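# Press in the gauge pin on the magnet-marked post

## Task

Find the one post of the checking fixture that has a yellow magnet on it. Push that post's gauge pin in until it bottoms out and keep it there for at least one second (it may spring back out afterwards). Do not disturb the other three pins, and do not move the magnet.

## Robot and tools

Robot: two UR20-style arms, left_arm and right_arm, each ending in a Robotiq 2F-85 two-finger gripper with a wrist camera. Calibrated bases in the scene frame: left_arm at (+0.060, +0.928, 0) m, right_arm at (-0.064, -0.817, 0) m. Both are turned only slightly about z, and up is +z for both.

Frames. Scene frame: origin at table-top height midway between the nominal bases, +z up, +x out over the table, left_arm on the +y side. Image left and right do not match arm names. Each arm reports its end_effector_position (m), quaternion and velocities in its own base frame. Motion offsets are taken along the current Hand target's own axes. Gripper axes: fingers point along +z and close along y. A camera block sticks out about 10 cm toward +x. The reported point lies between the closed pads; closed fingertips reach about 19 mm past it, open ones about 6 mm.

Row layout, shared by execute_actions and move. Every row is 18 numbers. The first nine are left_arm: dx, dy, dz, rx, ry, rz, then gripper position, force_limit, speed. The next nine are the same for right_arm. Always send all 18, even when one arm stays still. The six pose numbers are an offset from the Hand target as it stood when the action or move began, not an absolute pose. Scale: 1.0 = 0.6 m or 180 degrees, range -1 to 1. rx, ry, rz together form one rotation vector. Sending the same offset twice moves the arm twice as far. All zeros re-requests the current Hand target. Orientation commands are clipped to within 32 degrees of the measured orientation per step.

Gripper numbers. position: +1 = open (85 mm), about -0.8 = pads touching, -1 = close until blocked. force_limit and speed are also in -1..1 and start at +1. Slow speed (-1) is about 20 mm/s, +1 about 150 mm/s. To keep a gripper as it is, repeat the three numbers you last sent; 0 counts as a command. A new force or speed only applies after a position change of 0.01 or more. In results, object_status reads 0 = moving, 1 = blocked while opening, 2 = blocked while closing (gripping), 3 = reached the position. position_measured is in counts: 3 open, about 230 closed. For pin pressing, a closed gripper (fingertips) or open fingers make a fine pusher.

Tools:
- execute_actions(actions, cameras): a list of actions. Each action is up to 15 rows, one per 1/30 s step. If there are fewer rows, the last row is held until step 15. Every row counts from that action's start pose. An empty list just returns state and images.
- move(target, speed, blend, stop_force, zero, blocking, cameras): straight-line paths to one row, or to a list of up to 15 rows. All rows count from the same starting Hand targets. speed is in m/s, 0.002-4.2, default 0.25. blend is a corner radius in m. stop_force (6-120 N) ends an arm's path when its wrist sensor feels that much push against its motion. Use it with slow speeds to approach the pin. Leave it out when backing away from a contact. zero (default true) re-zeroes before the move. blocking=false cannot be used with stop_force. Paths do not avoid obstacles. Keep paths away from an arm's own base. The result adds a 'move:' line (done, off_target, moving, held, fault) plus limits (paced = pose clipped, held = step withheld).
- wait(seconds 0-10): holds the last commands. Use it to keep the pin pressed for a second.
- stop(): brakes a running move.
- zoom_image(camera, region [x0,y0,x1,y1] px, at most 504x504): cam_left_wrist or cam_right_wrist, both 896x504.
- zero_wrist_force(arm): re-zeroes that arm's force sensor.
- read_manual(section): licence text only.
- finished_scene(scene 1-3): ends the scene for good. Call it only once the pin has been held in.

Results give joint positions, torques and velocities, Hand target (the next zero point), Tool commands, wrist force and torque along the gripper axes (a push on a surface shows as force into the arm), plus a peak-force line. Joint velocities may read 'within noise' (at rest). Step readings are listed for action calls only. A gripper may rest short of its Hand target; a further command is needed to close that gap. Camera calibration (K, T_world_to_cam) is given per camera. Wrist camera poses are in their arm's base frame.

Avoid: pressing far past a firm contact, since the arms are stiff and that causes a fault. A fault comes with any net outside force near 150 N (±25) or a joint torque limit (wrist joints 98.4 N m), and it freezes the arm for 10 s. Avoid fast touches, hard pushes, hitting the other three pins or the magnet, knocking anything off the table, and contact between the two arms. To stop pressing, command a target back past the gripper's actual position. Stretched or strained arms heat their motors: a MOTOR HOT line appears at 70 °C, and at 85 °C the brakes lock for 30-60 s. The simulation keeps running while you think.

Each tool is called after "Emit:" as name(argument=value, ...) on one line, values as JSON.

## Session

Emit:
execute_actions(actions=[])

Scene clock: 0.00 s.
left_arm: end_effector_position=(+0.6452, +0.5338, +0.3687) position_measured=3 object_status=3 end_effector_quat_wxyz=(+0.054, +0.895, -0.431, +0.101) | right_arm: end_effector_position=(+1.0094, -0.4085, +0.1239) position_measured=3 object_status=3 end_effector_quat_wxyz=(+0.497, -0.362, -0.574, -0.541)
Joint positions: left_arm=[0.541 -1.507 2.094 -2.179 -1.799 -1.706] | right_arm=[2.693 -2.576 -1.22 -2.623 2.507 -0.374]
Joint velocities: within noise
Joint torques (N m): no reading
Motor temperatures (°C): left_arm=[24 36 26 39 35 34] | right_arm=[29 36 36 38 34 39]
Wrist force (N): no reading
Wrist torque (N m): no reading
Wrist force, peak (N): no reading
Hand target: left_arm +0.6452, +0.5338, +0.3687; +0.054, +0.895, -0.431, +0.101 | right_arm +1.0094, -0.4085, +0.1239; +0.497, -0.362, -0.574, -0.541
Tool commands: left_gripper/position=+1.0 left_gripper/force_limit=+1.0 left_gripper/speed=+1.0 right_gripper/position=+1.0 right_gripper/force_limit=+1.0 right_gripper/speed=+1.0

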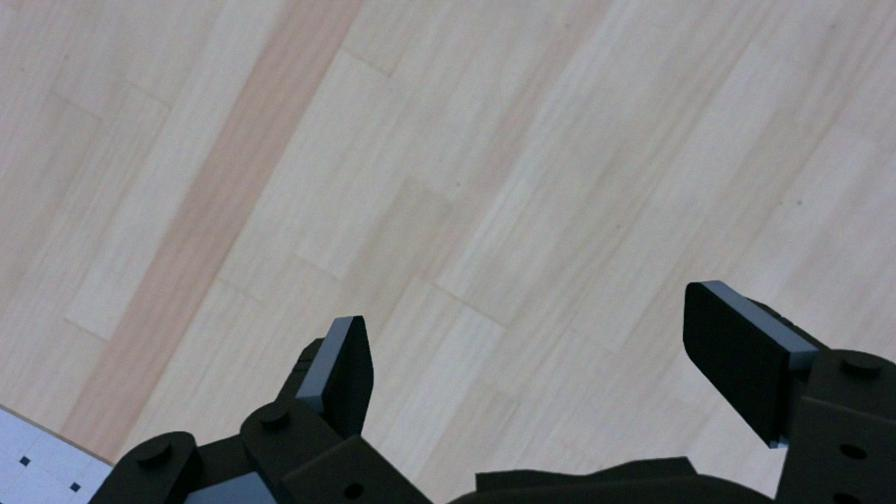

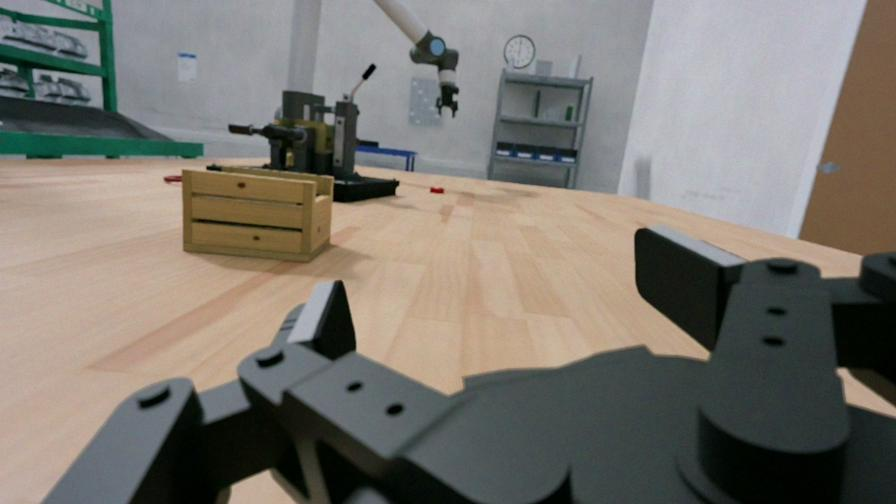

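Emit:
zoom_image(camera="cam_right_wrist", region=[150, 40, 450, 280])

Emit:
zoom_image(camera="cam_left_wrist", region=[0, 380, 160, 504])

Scaled by 1.680 from the camera's 896x504 image, which has a finer 1280x720 frame.

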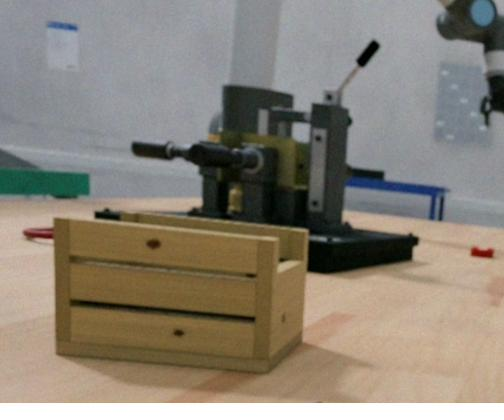

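Scaled by 3.150 from the camera's 896x504 image, which has a finer 1280x720 frame.

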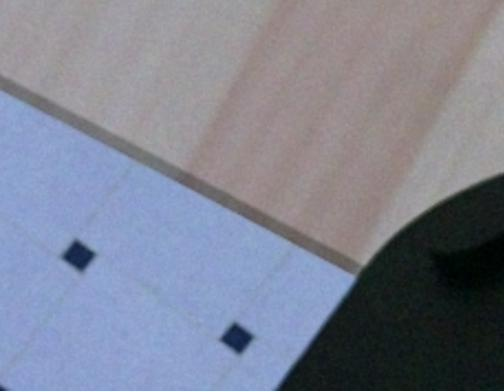

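Emit:
move(target=[0.79,0.886,0.0,0,0,0,1,1,1,0.617,-0.165,0.97,0.0325,-0.127,0.0239,1,1,1], speed=0.5)

Scene clock: 4.37 s.
left_arm: end_effector_position=(+0.5180, -0.1578, +0.4812) position_measured=3 object_status=3 end_effector_quat_wxyz=(+0.054, +0.895, -0.431, +0.101) | right_arm: end_effector_position=(+0.7206, +0.1014, +0.5009) position_measured=3 object_status=3 end_effector_quat_wxyz=(-0.412, +0.457, +0.674, +0.410)
Joint positions: left_arm=[-0.63 -2.069 2.374 -2.095 -1.64 -2.883] | right_arm=[3.129 -1.619 -2.114 -1.512 2.755 0.817]
Joint velocities: within noise
Joint torques (N m): left_arm=[-17.91 34.18 -127.65 -7.83 5.25 -4.8] | right_arm=[22.42 110.78 72.28 14.08 0.18 5.31]
Motor temperatures (°C): left_arm=[24 36 26 39 35 34] | right_arm=[29 36 36 38 34 39]
Wrist force (N): left_arm=[-0.5 -0.4 0.1] | right_arm=[-0.7 1.3 1.4]
Wrist torque (N m): left_arm=[-0.09 0.09 -0.02] | right_arm=[0.73 0.47 0.00]
Wrist force, peak (N): left_arm=[-3.0 -3.6 0.1] | right_arm=[2.6 0.8 4.2]
Hand target: left_arm +0.5180, -0.1579, +0.4812; +0.054, +0.895, -0.431, +0.101 | right_arm +0.7206, +0.1014, +0.5009; -0.411, +0.457, +0.674, +0.410
Off the commanded pose: left_arm 0.000 m, 0 deg | right_arm 0.000 m, 0 deg.
move: done
camera_calibration:
cam_left_wrist: T_world_to_cam=[[-0.854395, -0.519374, -0.0161137, 0.385132], [-0.518457, 0.849989, 0.0933863, 0.380906], [-0.034806, 0.0881431, -0.9955, 0.63699], [0, 0, 0, 1]] pos_world=[0.548709, -0.179885, 0.604757]
cam_right_wrist: T_world_to_cam=[[0.990389, 0.131123, 0.0440035, -0.732333], [0.111595, -0.569621, -0.814296, 0.394712], [-0.081708, 0.811381, -0.578779, 0.394493], [0, 0, 0, 1]] pos_world=[0.71348, 0.000778564, 0.581962]

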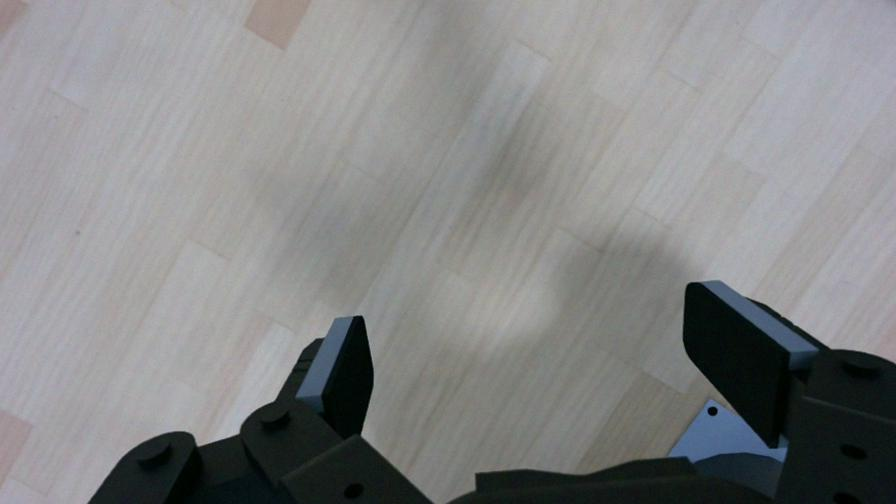

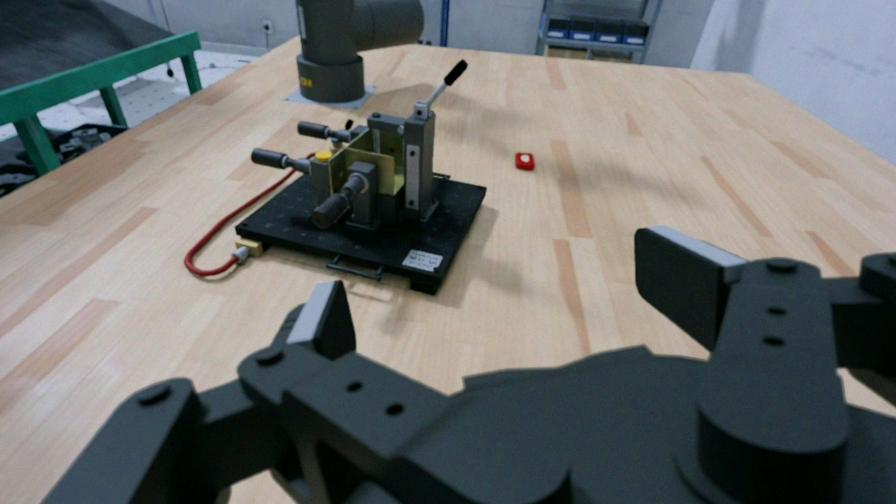

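Emit:
zoom_image(camera="cam_right_wrist", region=[180, 40, 540, 300])

Emit:
zoom_image(camera="cam_right_wrist", region=[230, 90, 410, 240])

Scaled by 1.400 from the camera's 896x504 image, which has a finer 1280x720 frame.

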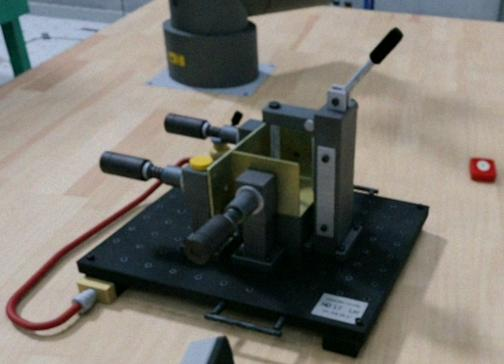

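Scaled by 2.800 from the camera's 896x504 image, which has a finer 1280x720 frame.

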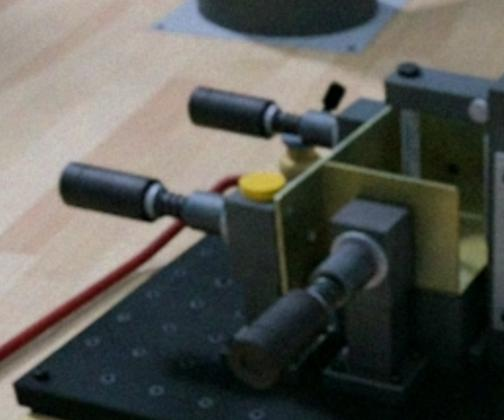

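Emit:
move(target=[0,0,0,0,0,0,1,1,1,0.17,-0.302,0.684,0,0,0,-1,1,1], speed=0.5, cameras=[])

Emit:
move(target=[0,0,0,0,0,0,1,1,1,0.17,-0.302,0.684,0.262,-0.315,-0.28,-1,1,1], speed=0.5)

Scene clock: 8.83 s.
left_arm: end_effector_position=(+0.5180, -0.1579, +0.4812) position_measured=3 object_status=3 end_effector_quat_wxyz=(+0.054, +0.895, -0.431, +0.101) | right_arm: end_effector_position=(+0.4494, +0.4663, +0.4303) position_measured=234 object_status=3 end_effector_quat_wxyz=(-0.411, +0.457, +0.674, +0.410)
Joint positions: left_arm=[-0.631 -2.069 2.374 -2.095 -1.64 -2.883] | right_arm=[3.822 -1.722 -2.612 0.56 2.559 2.406]
Joint velocities: within noise
Joint torques (N m): left_arm=[-15.94 29.9 -91.85 -14.13 4.76 -4.54] | right_arm=[22.7 46.08 34.75 13.71 -1.98 5.37]
Motor temperatures (°C): left_arm=[24 36 26 39 35 34] | right_arm=[29 36 36 38 34 39]
Wrist force (N): left_arm=[-0.4 -0.3 -0.1] | right_arm=[-0.6 1.5 0.4]
Wrist torque (N m): left_arm=[-0.07 0.08 -0.02] | right_arm=[0.40 0.41 -0.15]
Wrist force, peak (N): left_arm=[-0.8 0.0 0.0] | right_arm=[0.0 0.5 6.8]
Hand target: left_arm +0.5180, -0.1579, +0.4812; +0.054, +0.895, -0.431, +0.101 | right_arm +0.4494, +0.4663, +0.4303; -0.411, +0.457, +0.674, +0.410
Off the commanded pose: left_arm 0.000 m, 0 deg | right_arm 0.000 m, 0 deg.
move: done
No camera images: "cameras" was empty.

Scene clock: 11.13 s.
left_arm: end_effector_position=(+0.5180, -0.1579, +0.4812) position_measured=3 object_status=3 end_effector_quat_wxyz=(+0.054, +0.895, -0.431, +0.101) | right_arm: end_effector_position=(+0.1782, +0.8311, +0.3597) position_measured=234 object_status=3 end_effector_quat_wxyz=(+0.001, +0.088, +0.996, +0.001)
Joint positions: left_arm=[-0.631 -2.069 2.374 -2.095 -1.64 -2.883] | right_arm=[4.741 -1.637 -2.086 -0.988 1.569 1.776]
Joint velocities: within noise
Joint torques (N m): left_arm=[-16.52 27.43 -88.53 -13.19 4.38 -3.54] | right_arm=[25.62 71.76 104.69 5.89 -4.1 -6.21]
Motor temperatures (°C): left_arm=[24 36 26 39 35 34] | right_arm=[29 36 36 38 34 39]
Wrist force (N): left_arm=[-0.6 -0.2 0.2] | right_arm=[-1.1 2.9 1.5]
Wrist torque (N m): left_arm=[-0.06 0.11 -0.03] | right_arm=[1.59 0.35 -0.43]
Wrist force, peak (N): left_arm=[-0.6 -0.6 0.2] | right_arm=[1.4 5.1 2.2]
Hand target: left_arm +0.5180, -0.1579, +0.4812; +0.054, +0.895, -0.431, +0.101 | right_arm +0.1782, +0.8312, +0.3597; +0.001, +0.088, +0.996, +0.001
Off the commanded pose: left_arm 0.000 m, 0 deg | right_arm 0.000 m, 0 deg.
move: done
camera_calibration:
cam_left_wrist: T_world_to_cam=[[-0.854395, -0.519376, -0.0160802, 0.385144], [-0.518451, 0.849978, 0.0935224, 0.380955], [-0.0349055, 0.0882418, -0.995487, 0.637067], [0, 0, 0, 1]] pos_world=[0.548809, -0.179985, 0.604758]
cam_right_wrist: T_world_to_cam=[[0.333995, 0.939777, 0.0725692, -0.849965], [0.896054, -0.340456, 0.284916, 0.0302965], [0.292465, -0.0301346, -0.955801, 0.444772], [0, 0, 0, 1]] pos_world=[0.126656, 0.822495, 0.478163]

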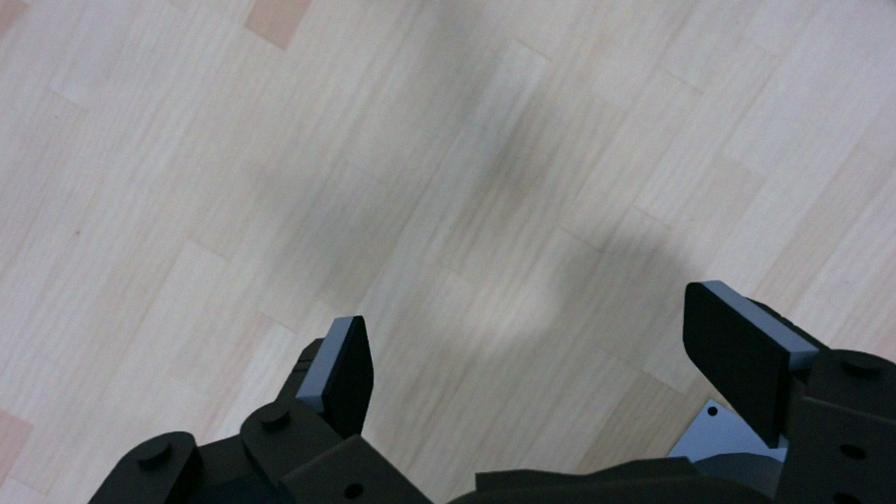

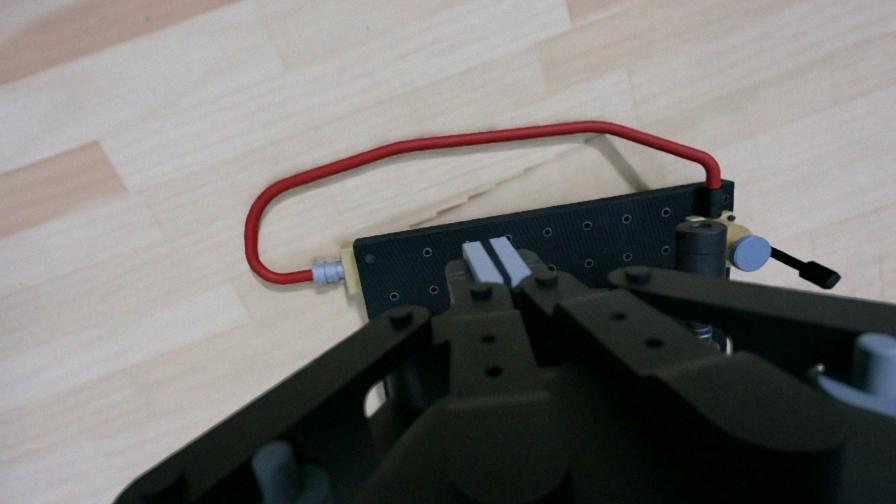

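Emit:
move(target=[[0,0,0,0,0,0,1,1,1,0.1,0,0.03,0.4945,0,-0.8564,-1,1,1],[0,0,0,0,0,0,1,1,1,0.1,0,0.233,0.4945,0,-0.8564,-1,1,1]], speed=0.5, cameras=["cam_right_wrist"])

Scene clock: 16.93 s.
left_arm: end_effector_position=(+0.5180, -0.1579, +0.4812) position_measured=3 object_status=3 end_effector_quat_wxyz=(+0.054, +0.895, -0.431, +0.101) | right_arm: end_effector_position=(+0.1193, +0.8419, +0.2200) position_measured=234 object_status=3 end_effector_quat_wxyz=(+0.043, +0.861, -0.094, +0.499)
Joint positions: left_arm=[-0.631 -2.069 2.374 -2.095 -1.64 -2.883] | right_arm=[5.118 -1.921 -2.068 -1.5 0.775 -0.607]
Joint velocities: within noise
Joint torques (N m): left_arm=[-16.79 11.97 -98.95 -12.32 4.94 -3.78] | right_arm=[-17.9 111.71 58.21 10.09 -7.49 -7.18]
Motor temperatures (°C): left_arm=[24 36 26 39 35 34] | right_arm=[29 36 36 37 34 39]
Wrist force (N): left_arm=[-0.4 -0.1 0.2] | right_arm=[-0.9 2.0 1.5]
Wrist torque (N m): left_arm=[-0.05 0.08 -0.02] | right_arm=[0.95 0.41 -0.02]
Wrist force, peak (N): left_arm=[-1.0 -0.3 0.5] | right_arm=[-4.8 2.1 3.7]
Hand target: left_arm +0.5180, -0.1579, +0.4812; +0.054, +0.895, -0.431, +0.101 | right_arm +0.1193, +0.8419, +0.2198; +0.043, +0.861, -0.094, +0.499
Off the commanded pose: left_arm 0.000 m, 0 deg | right_arm 0.000 m, 0 deg.
move: done
camera_calibration:
cam_right_wrist: T_world_to_cam=[[-0.341243, -0.931552, -0.125555, 0.869338], [-0.662164, 0.333037, -0.671286, -0.0442367], [0.667152, -0.145933, -0.730487, 0.331913], [0, 0, 0, 1]] pos_world=[0.0459261, 0.873003, 0.321913]
Images, in order (width x height): cam_right_wrist 896x504.

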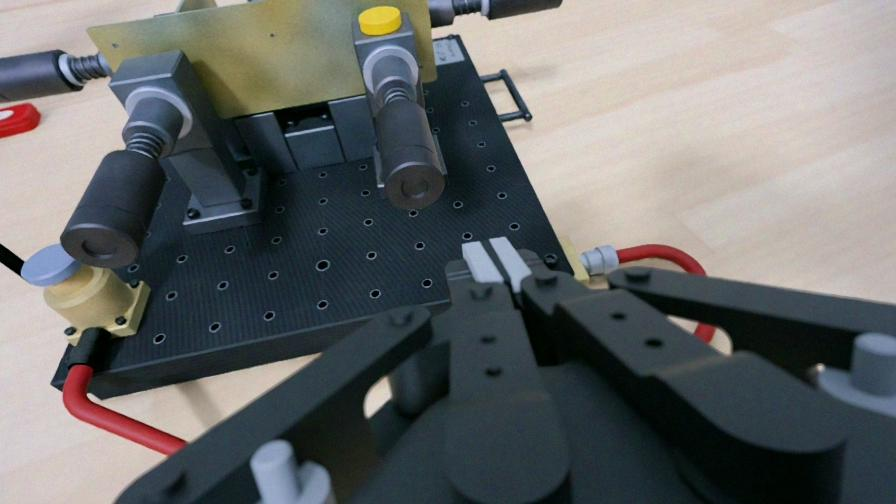

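Emit:
move(target=[0,0,0,0,0,0,1,1,1,-0.0172,-0.0272,0.112,0,0,0,-1,1,1], speed=0.25, cameras=["cam_right_wrist"])

Emit:
zoom_image(camera="cam_right_wrist", region=[320, 0, 640, 300])

Scene clock: 19.13 s.
left_arm: end_effector_position=(+0.5180, -0.1579, +0.4812) position_measured=3 object_status=3 end_effector_quat_wxyz=(+0.054, +0.895, -0.431, +0.101) | right_arm: end_effector_position=(+0.1747, +0.8478, +0.1778) position_measured=234 object_status=3 end_effector_quat_wxyz=(+0.043, +0.861, -0.094, +0.499)
Joint positions: left_arm=[-0.631 -2.069 2.374 -2.095 -1.64 -2.883] | right_arm=[5.057 -1.964 -2.1 -1.378 0.733 -0.671]
Joint velocities: within noise
Joint torques (N m): left_arm=[-11.92 6.5 -103.28 -11.48 4.68 -3.15] | right_arm=[-15.81 110.07 52.89 9.81 -8.38 -6.17]
Motor temperatures (°C): left_arm=[24 36 26 39 35 34] | right_arm=[29 36 36 37 34 39]
Wrist force (N): left_arm=[-0.5 -0.1 0.0] | right_arm=[0.0 1.4 1.2]
Wrist torque (N m): left_arm=[-0.03 0.10 -0.02] | right_arm=[0.81 0.06 0.01]
Wrist force, peak (N): left_arm=[-0.6 -0.7 -0.1] | right_arm=[-0.2 0.9 3.3]
Hand target: left_arm +0.5180, -0.1579, +0.4812; +0.054, +0.895, -0.431, +0.101 | right_arm +0.1748, +0.8478, +0.1777; +0.043, +0.861, -0.094, +0.499
Off the commanded pose: left_arm 0.000 m, 0 deg | right_arm 0.000 m, 0 deg.
move: done
camera_calibration:
cam_right_wrist: T_world_to_cam=[[-0.341236, -0.931556, -0.125548, 0.888348], [-0.662168, 0.333028, -0.671287, -0.0378038], [0.667152, -0.145933, -0.730487, 0.264973], [0, 0, 0, 1]] pos_world=[0.101326, 0.878803, 0.279713]
Images, in order (width x height): cam_right_wrist 896x504.

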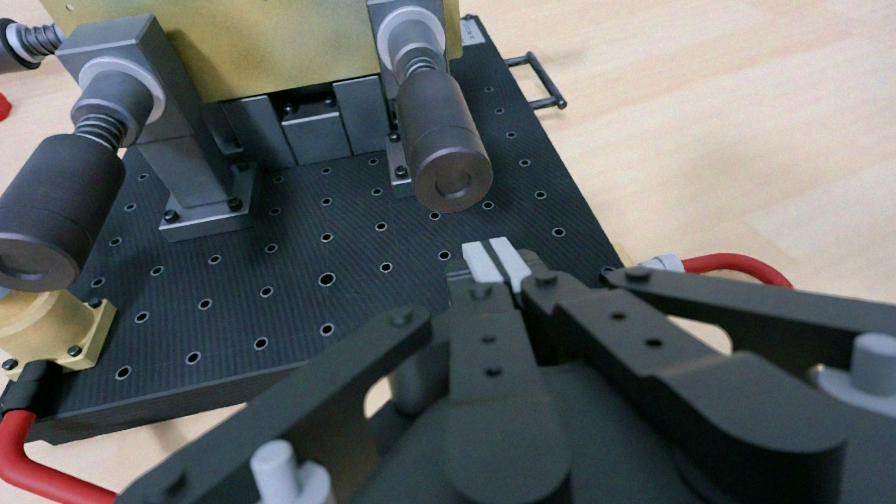

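Scaled by 1.575 from the camera's 896x504 image, which has a finer 1280x720 frame.

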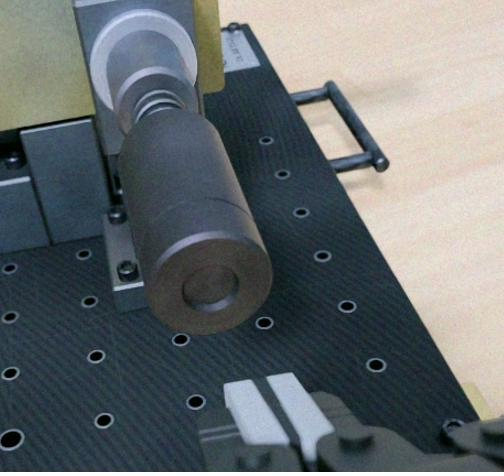

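Emit:
move(target=[0,0,0,0,0,0,1,1,1,0.0113,-0.0083,0.0497,0,0,0,-1,1,1], speed=0.1, cameras=["cam_right_wrist"])

Emit:
move(target=[0,0,0,0,0,0,1,1,1,0.0333,0,0.0576,0,0,0,-1,1,1], speed=0.02, stop_force=60, cameras=["cam_right_wrist"])

Scene clock: 20.53 s.
left_arm: end_effector_position=(+0.5180, -0.1579, +0.4812) position_measured=3 object_status=3 end_effector_quat_wxyz=(+0.054, +0.895, -0.431, +0.101) | right_arm: end_effector_position=(+0.2044, +0.8469, +0.1688) position_measured=234 object_status=3 end_effector_quat_wxyz=(+0.043, +0.861, -0.094, +0.499)
Joint positions: left_arm=[-0.631 -2.069 2.374 -2.095 -1.64 -2.883] | right_arm=[5.026 -1.971 -2.115 -1.329 0.713 -0.707]
Joint velocities: within noise
Joint torques (N m): left_arm=[-10.13 14.15 -105.17 -11.77 4.72 -3.42] | right_arm=[-23.93 116.52 49.53 10.16 -6.88 -5.48]
Motor temperatures (°C): left_arm=[24 36 26 39 35 34] | right_arm=[29 36 36 37 34 39]
Wrist force (N): left_arm=[-0.5 -0.3 0.1] | right_arm=[0.0 1.0 1.4]
Wrist torque (N m): left_arm=[-0.06 0.10 -0.02] | right_arm=[0.69 0.09 0.03]
Wrist force, peak (N): left_arm=[-0.8 -0.1 0.1] | right_arm=[0.5 1.0 2.2]
Hand target: left_arm +0.5180, -0.1579, +0.4812; +0.054, +0.895, -0.431, +0.101 | right_arm +0.2045, +0.8469, +0.1688; +0.043, +0.861, -0.094, +0.499
Off the commanded pose: left_arm 0.000 m, 0 deg | right_arm 0.000 m, 0 deg.
move: done
camera_calibration:
cam_right_wrist: T_world_to_cam=[[-0.341296, -0.931543, -0.125479, 0.89647], [-0.662146, 0.333021, -0.671312, -0.0238683], [0.667143, -0.146031, -0.730476, 0.238676], [0, 0, 0, 1]] pos_world=[0.130926, 0.877903, 0.270813]
Images, in order (width x height): cam_right_wrist 896x504.

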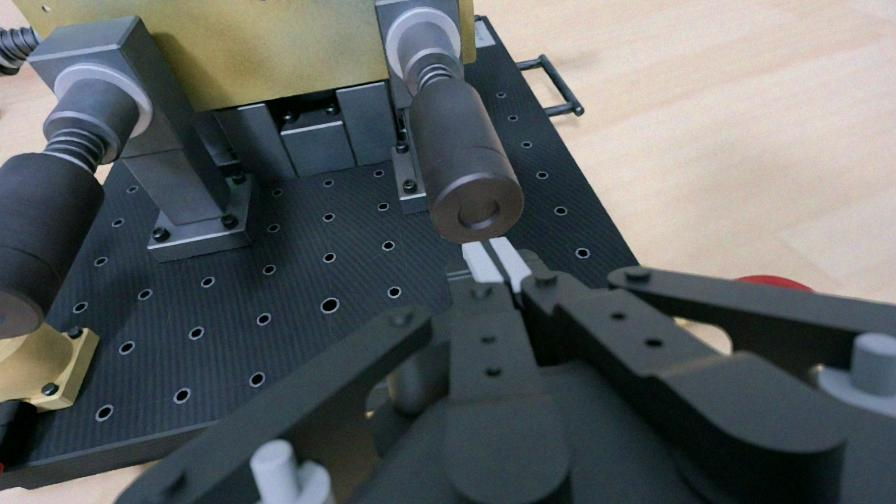

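Scene clock: 23.47 s.
left_arm: end_effector_position=(+0.5180, -0.1579, +0.4812) position_measured=3 object_status=3 end_effector_quat_wxyz=(+0.054, +0.895, -0.431, +0.101) | right_arm: end_effector_position=(+0.2435, +0.8386, +0.1689) position_measured=234 object_status=3 end_effector_quat_wxyz=(+0.043, +0.861, -0.094, +0.499)
Joint positions: left_arm=[-0.631 -2.069 2.374 -2.095 -1.64 -2.883] | right_arm=[4.986 -1.964 -2.138 -1.277 0.687 -0.755]
Joint velocities: within noise
Joint torques (N m): left_arm=[-9.34 11.38 -107.52 -12.18 3.98 -3.59] | right_arm=[-31.7 148.84 42.84 8.31 -8.44 -6.7]
Motor temperatures (°C): left_arm=[24 36 26 39 35 34] | right_arm=[29 36 36 37 34 39]
Wrist force (N): left_arm=[-0.6 -0.2 -0.1] | right_arm=[-5.8 -2.4 -10.1]
Wrist torque (N m): left_arm=[-0.05 0.11 -0.02] | right_arm=[0.76 0.14 -0.03]
Wrist force, peak (N): left_arm=[-0.8 -0.3 0.3] | right_arm=[-6.0 -2.5 -10.6]
Hand target: left_arm +0.5180, -0.1579, +0.4812; +0.054, +0.895, -0.431, +0.101 | right_arm +0.2435, +0.8387, +0.1689; +0.043, +0.861, -0.094, +0.499
Off the commanded pose: left_arm 0.000 m, 0 deg | right_arm 0.000 m, 0 deg.
move: done
camera_calibration:
cam_right_wrist: T_world_to_cam=[[-0.341236, -0.931556, -0.125548, 0.90223], [-0.662168, 0.333028, -0.671287, 0.00480946], [0.667152, -0.145933, -0.730487, 0.211244], [0, 0, 0, 1]] pos_world=[0.170126, 0.869703, 0.270813]
Images, in order (width x height): cam_right_wrist 896x504.

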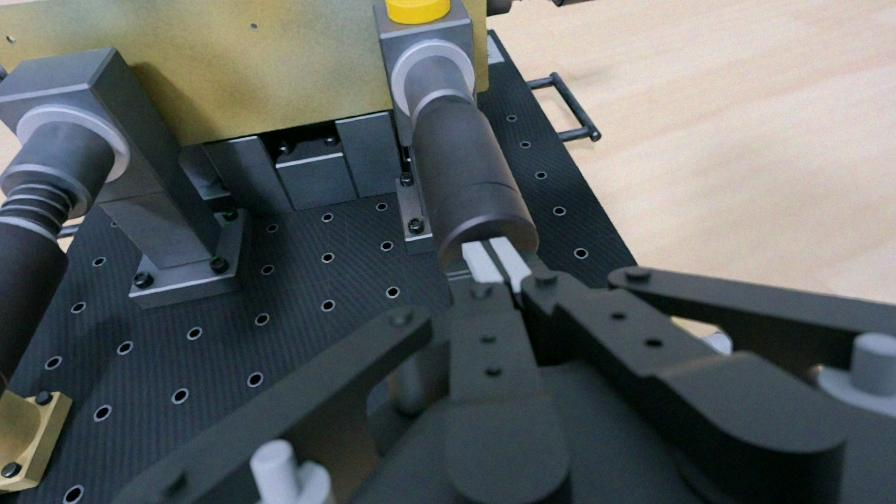

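Emit:
move(target=[0,0,0,0,0,0,1,1,1,0.0125,0,0.0216,0,0,0,-1,1,1], speed=0.015, stop_force=25, cameras=["cam_right_wrist"])

Emit:
zoom_image(camera="cam_right_wrist", region=[320, 0, 640, 300])

Scene clock: 25.13 s.
left_arm: end_effector_position=(+0.5180, -0.1579, +0.4812) position_measured=3 object_status=3 end_effector_quat_wxyz=(+0.054, +0.895, -0.431, +0.101) | right_arm: end_effector_position=(+0.2439, +0.8386, +0.1689) position_measured=234 object_status=3 end_effector_quat_wxyz=(+0.043, +0.861, -0.094, +0.499)
Joint positions: left_arm=[-0.631 -2.069 2.374 -2.095 -1.64 -2.883] | right_arm=[4.986 -1.964 -2.138 -1.276 0.687 -0.755]
Joint velocities: within noise
Joint torques (N m): left_arm=[-13.06 11.15 -110.66 -11.68 4.09 -3.35] | right_arm=[-12.84 111.07 57.86 -2.92 -2.31 4.36]
Motor temperatures (°C): left_arm=[24 36 26 39 35 34] | right_arm=[29 36 36 37 34 39]
Wrist force (N): left_arm=[-0.2 -0.2 0.1] | right_arm=[-21.0 2.3 -31.9]
Wrist torque (N m): left_arm=[-0.06 0.04 -0.02] | right_arm=[0.74 0.05 -0.03]
Wrist force, peak (N): left_arm=[-0.5 -0.5 0.4] | right_arm=[-26.8 7.6 -58.4]
Hand target: left_arm +0.5180, -0.1579, +0.4812; +0.054, +0.895, -0.431, +0.101 | right_arm +0.2439, +0.8386, +0.1689; +0.043, +0.861, -0.094, +0.499 (not the last commanded pose)
Off the commanded pose: left_arm 0.000 m, 0 deg | right_arm 0.015 m, 0 deg.
move: contact (right_arm)
camera_calibration:
cam_right_wrist: T_world_to_cam=[[-0.341251, -0.93155, -0.125548, 0.902271], [-0.662208, 0.333048, -0.671238, 0.00508312], [0.667105, -0.145921, -0.730532, 0.210973], [0, 0, 0, 1]] pos_world=[0.170526, 0.869603, 0.270813]
Images, in order (width x height): cam_right_wrist 896x504.

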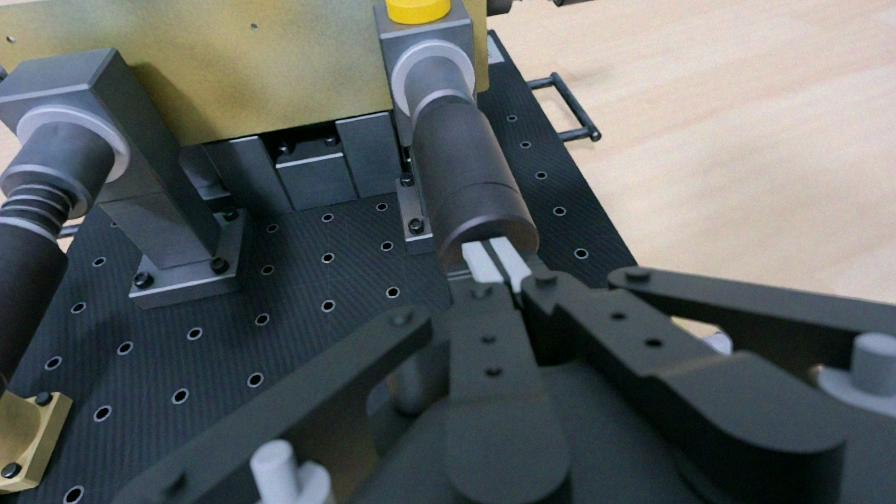

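Scaled by 1.575 from the camera's 896x504 image, which has a finer 1280x720 frame.

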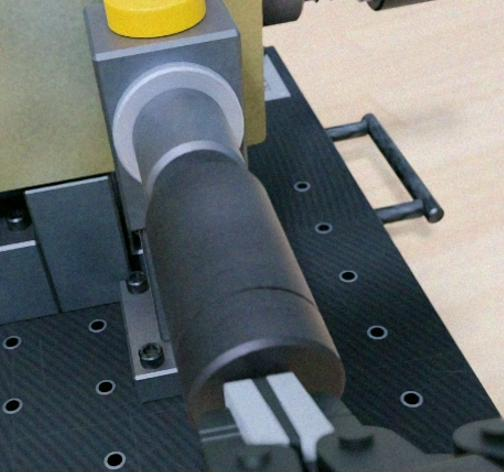

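Emit:
wait(seconds=1.0, cameras=[])

Emit:
move(target=[0,0,0,0,0,0,1,1,1,-0.0666,0,-0.115,0,0,0,-1,1,1], speed=0.1, cameras=["cam_right_wrist"])

Scene clock: 26.33 s.
left_arm: end_effector_position=(+0.5180, -0.1579, +0.4812) position_measured=3 object_status=3 end_effector_quat_wxyz=(+0.054, +0.895, -0.431, +0.101) | right_arm: end_effector_position=(+0.2439, +0.8386, +0.1689) position_measured=234 object_status=3 end_effector_quat_wxyz=(+0.043, +0.861, -0.094, +0.499)
Joint positions: left_arm=[-0.631 -2.069 2.374 -2.095 -1.64 -2.883] | right_arm=[4.986 -1.964 -2.138 -1.276 0.687 -0.755]
Joint velocities: within noise
Joint torques (N m): left_arm=[-7.48 7.31 -112.79 -11.22 3.85 -3.19] | right_arm=[-13.15 113.05 55.75 0.26 -2.91 4.41]
Motor temperatures (°C): left_arm=[24 36 26 39 35 34] | right_arm=[29 36 36 37 34 39]
Wrist force (N): left_arm=[-0.3 -0.4 0.1] | right_arm=[-19.5 2.9 -31.3]
Wrist torque (N m): left_arm=[-0.10 0.06 -0.02] | right_arm=[0.78 0.10 -0.02]
Wrist force, peak (N): left_arm=[-0.4 -0.3 0.6] | right_arm=[-21.1 2.5 -32.0]
Hand target: left_arm +0.5180, -0.1579, +0.4812; +0.054, +0.895, -0.431, +0.101 | right_arm +0.2439, +0.8386, +0.1689; +0.043, +0.861, -0.094, +0.499 (not the last commanded pose)
Tool commands: left_gripper/position=+1.0 left_gripper/force_limit=+1.0 left_gripper/speed=+1.0 right_gripper/position=-1.0 right_gripper/force_limit=+1.0 right_gripper/speed=+1.0
Off the commanded pose: left_arm 0.000 m, 0 deg | right_arm 0.015 m, 0 deg.
wait: 1.00 s; at rest from the start
No camera images: "cameras" was empty.

Scene clock: 27.60 s.
left_arm: end_effector_position=(+0.5180, -0.1579, +0.4812) position_measured=3 object_status=3 end_effector_quat_wxyz=(+0.054, +0.895, -0.431, +0.101) | right_arm: end_effector_position=(+0.1660, +0.8549, +0.1687) position_measured=234 object_status=3 end_effector_quat_wxyz=(+0.043, +0.861, -0.094, +0.499)
Joint positions: left_arm=[-0.631 -2.069 2.374 -2.095 -1.64 -2.883] | right_arm=[5.064 -1.98 -2.091 -1.377 0.738 -0.664]
Joint velocities: within noise
Joint torques (N m): left_arm=[-9.6 8.23 -113.54 -10.95 4 -3.53] | right_arm=[14.36 114.16 73.69 0.18 1.45 6.93]
Motor temperatures (°C): left_arm=[24 36 26 39 35 34] | right_arm=[29 36 36 37 34 39]
Wrist force (N): left_arm=[-0.4 -0.2 0.1] | right_arm=[0.5 1.4 2.0]
Wrist torque (N m): left_arm=[-0.06 0.08 -0.02] | right_arm=[0.84 -0.04 0.02]
Wrist force, peak (N): left_arm=[-0.8 -0.3 -0.2] | right_arm=[-19.3 2.5 -30.5]
Hand target: left_arm +0.5180, -0.1579, +0.4812; +0.054, +0.895, -0.431, +0.101 | right_arm +0.1658, +0.8550, +0.1687; +0.043, +0.861, -0.094, +0.499
Off the commanded pose: left_arm 0.000 m, 0 deg | right_arm 0.000 m, 0 deg.
move: done
camera_calibration:
cam_right_wrist: T_world_to_cam=[[-0.341227, -0.931562, -0.125525, 0.890942], [-0.66222, 0.333016, -0.671241, -0.052068], [0.667105, -0.145921, -0.730533, 0.265187], [0, 0, 0, 1]] pos_world=[0.0926258, 0.886003, 0.270613]
Images, in order (width x height): cam_right_wrist 896x504.

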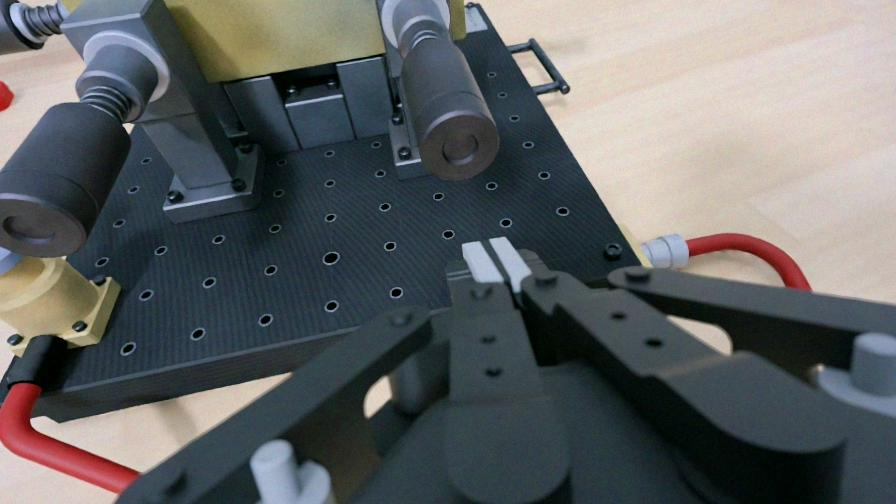

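Emit:
finished_scene(scene=1)

The scene is finished: the task was done.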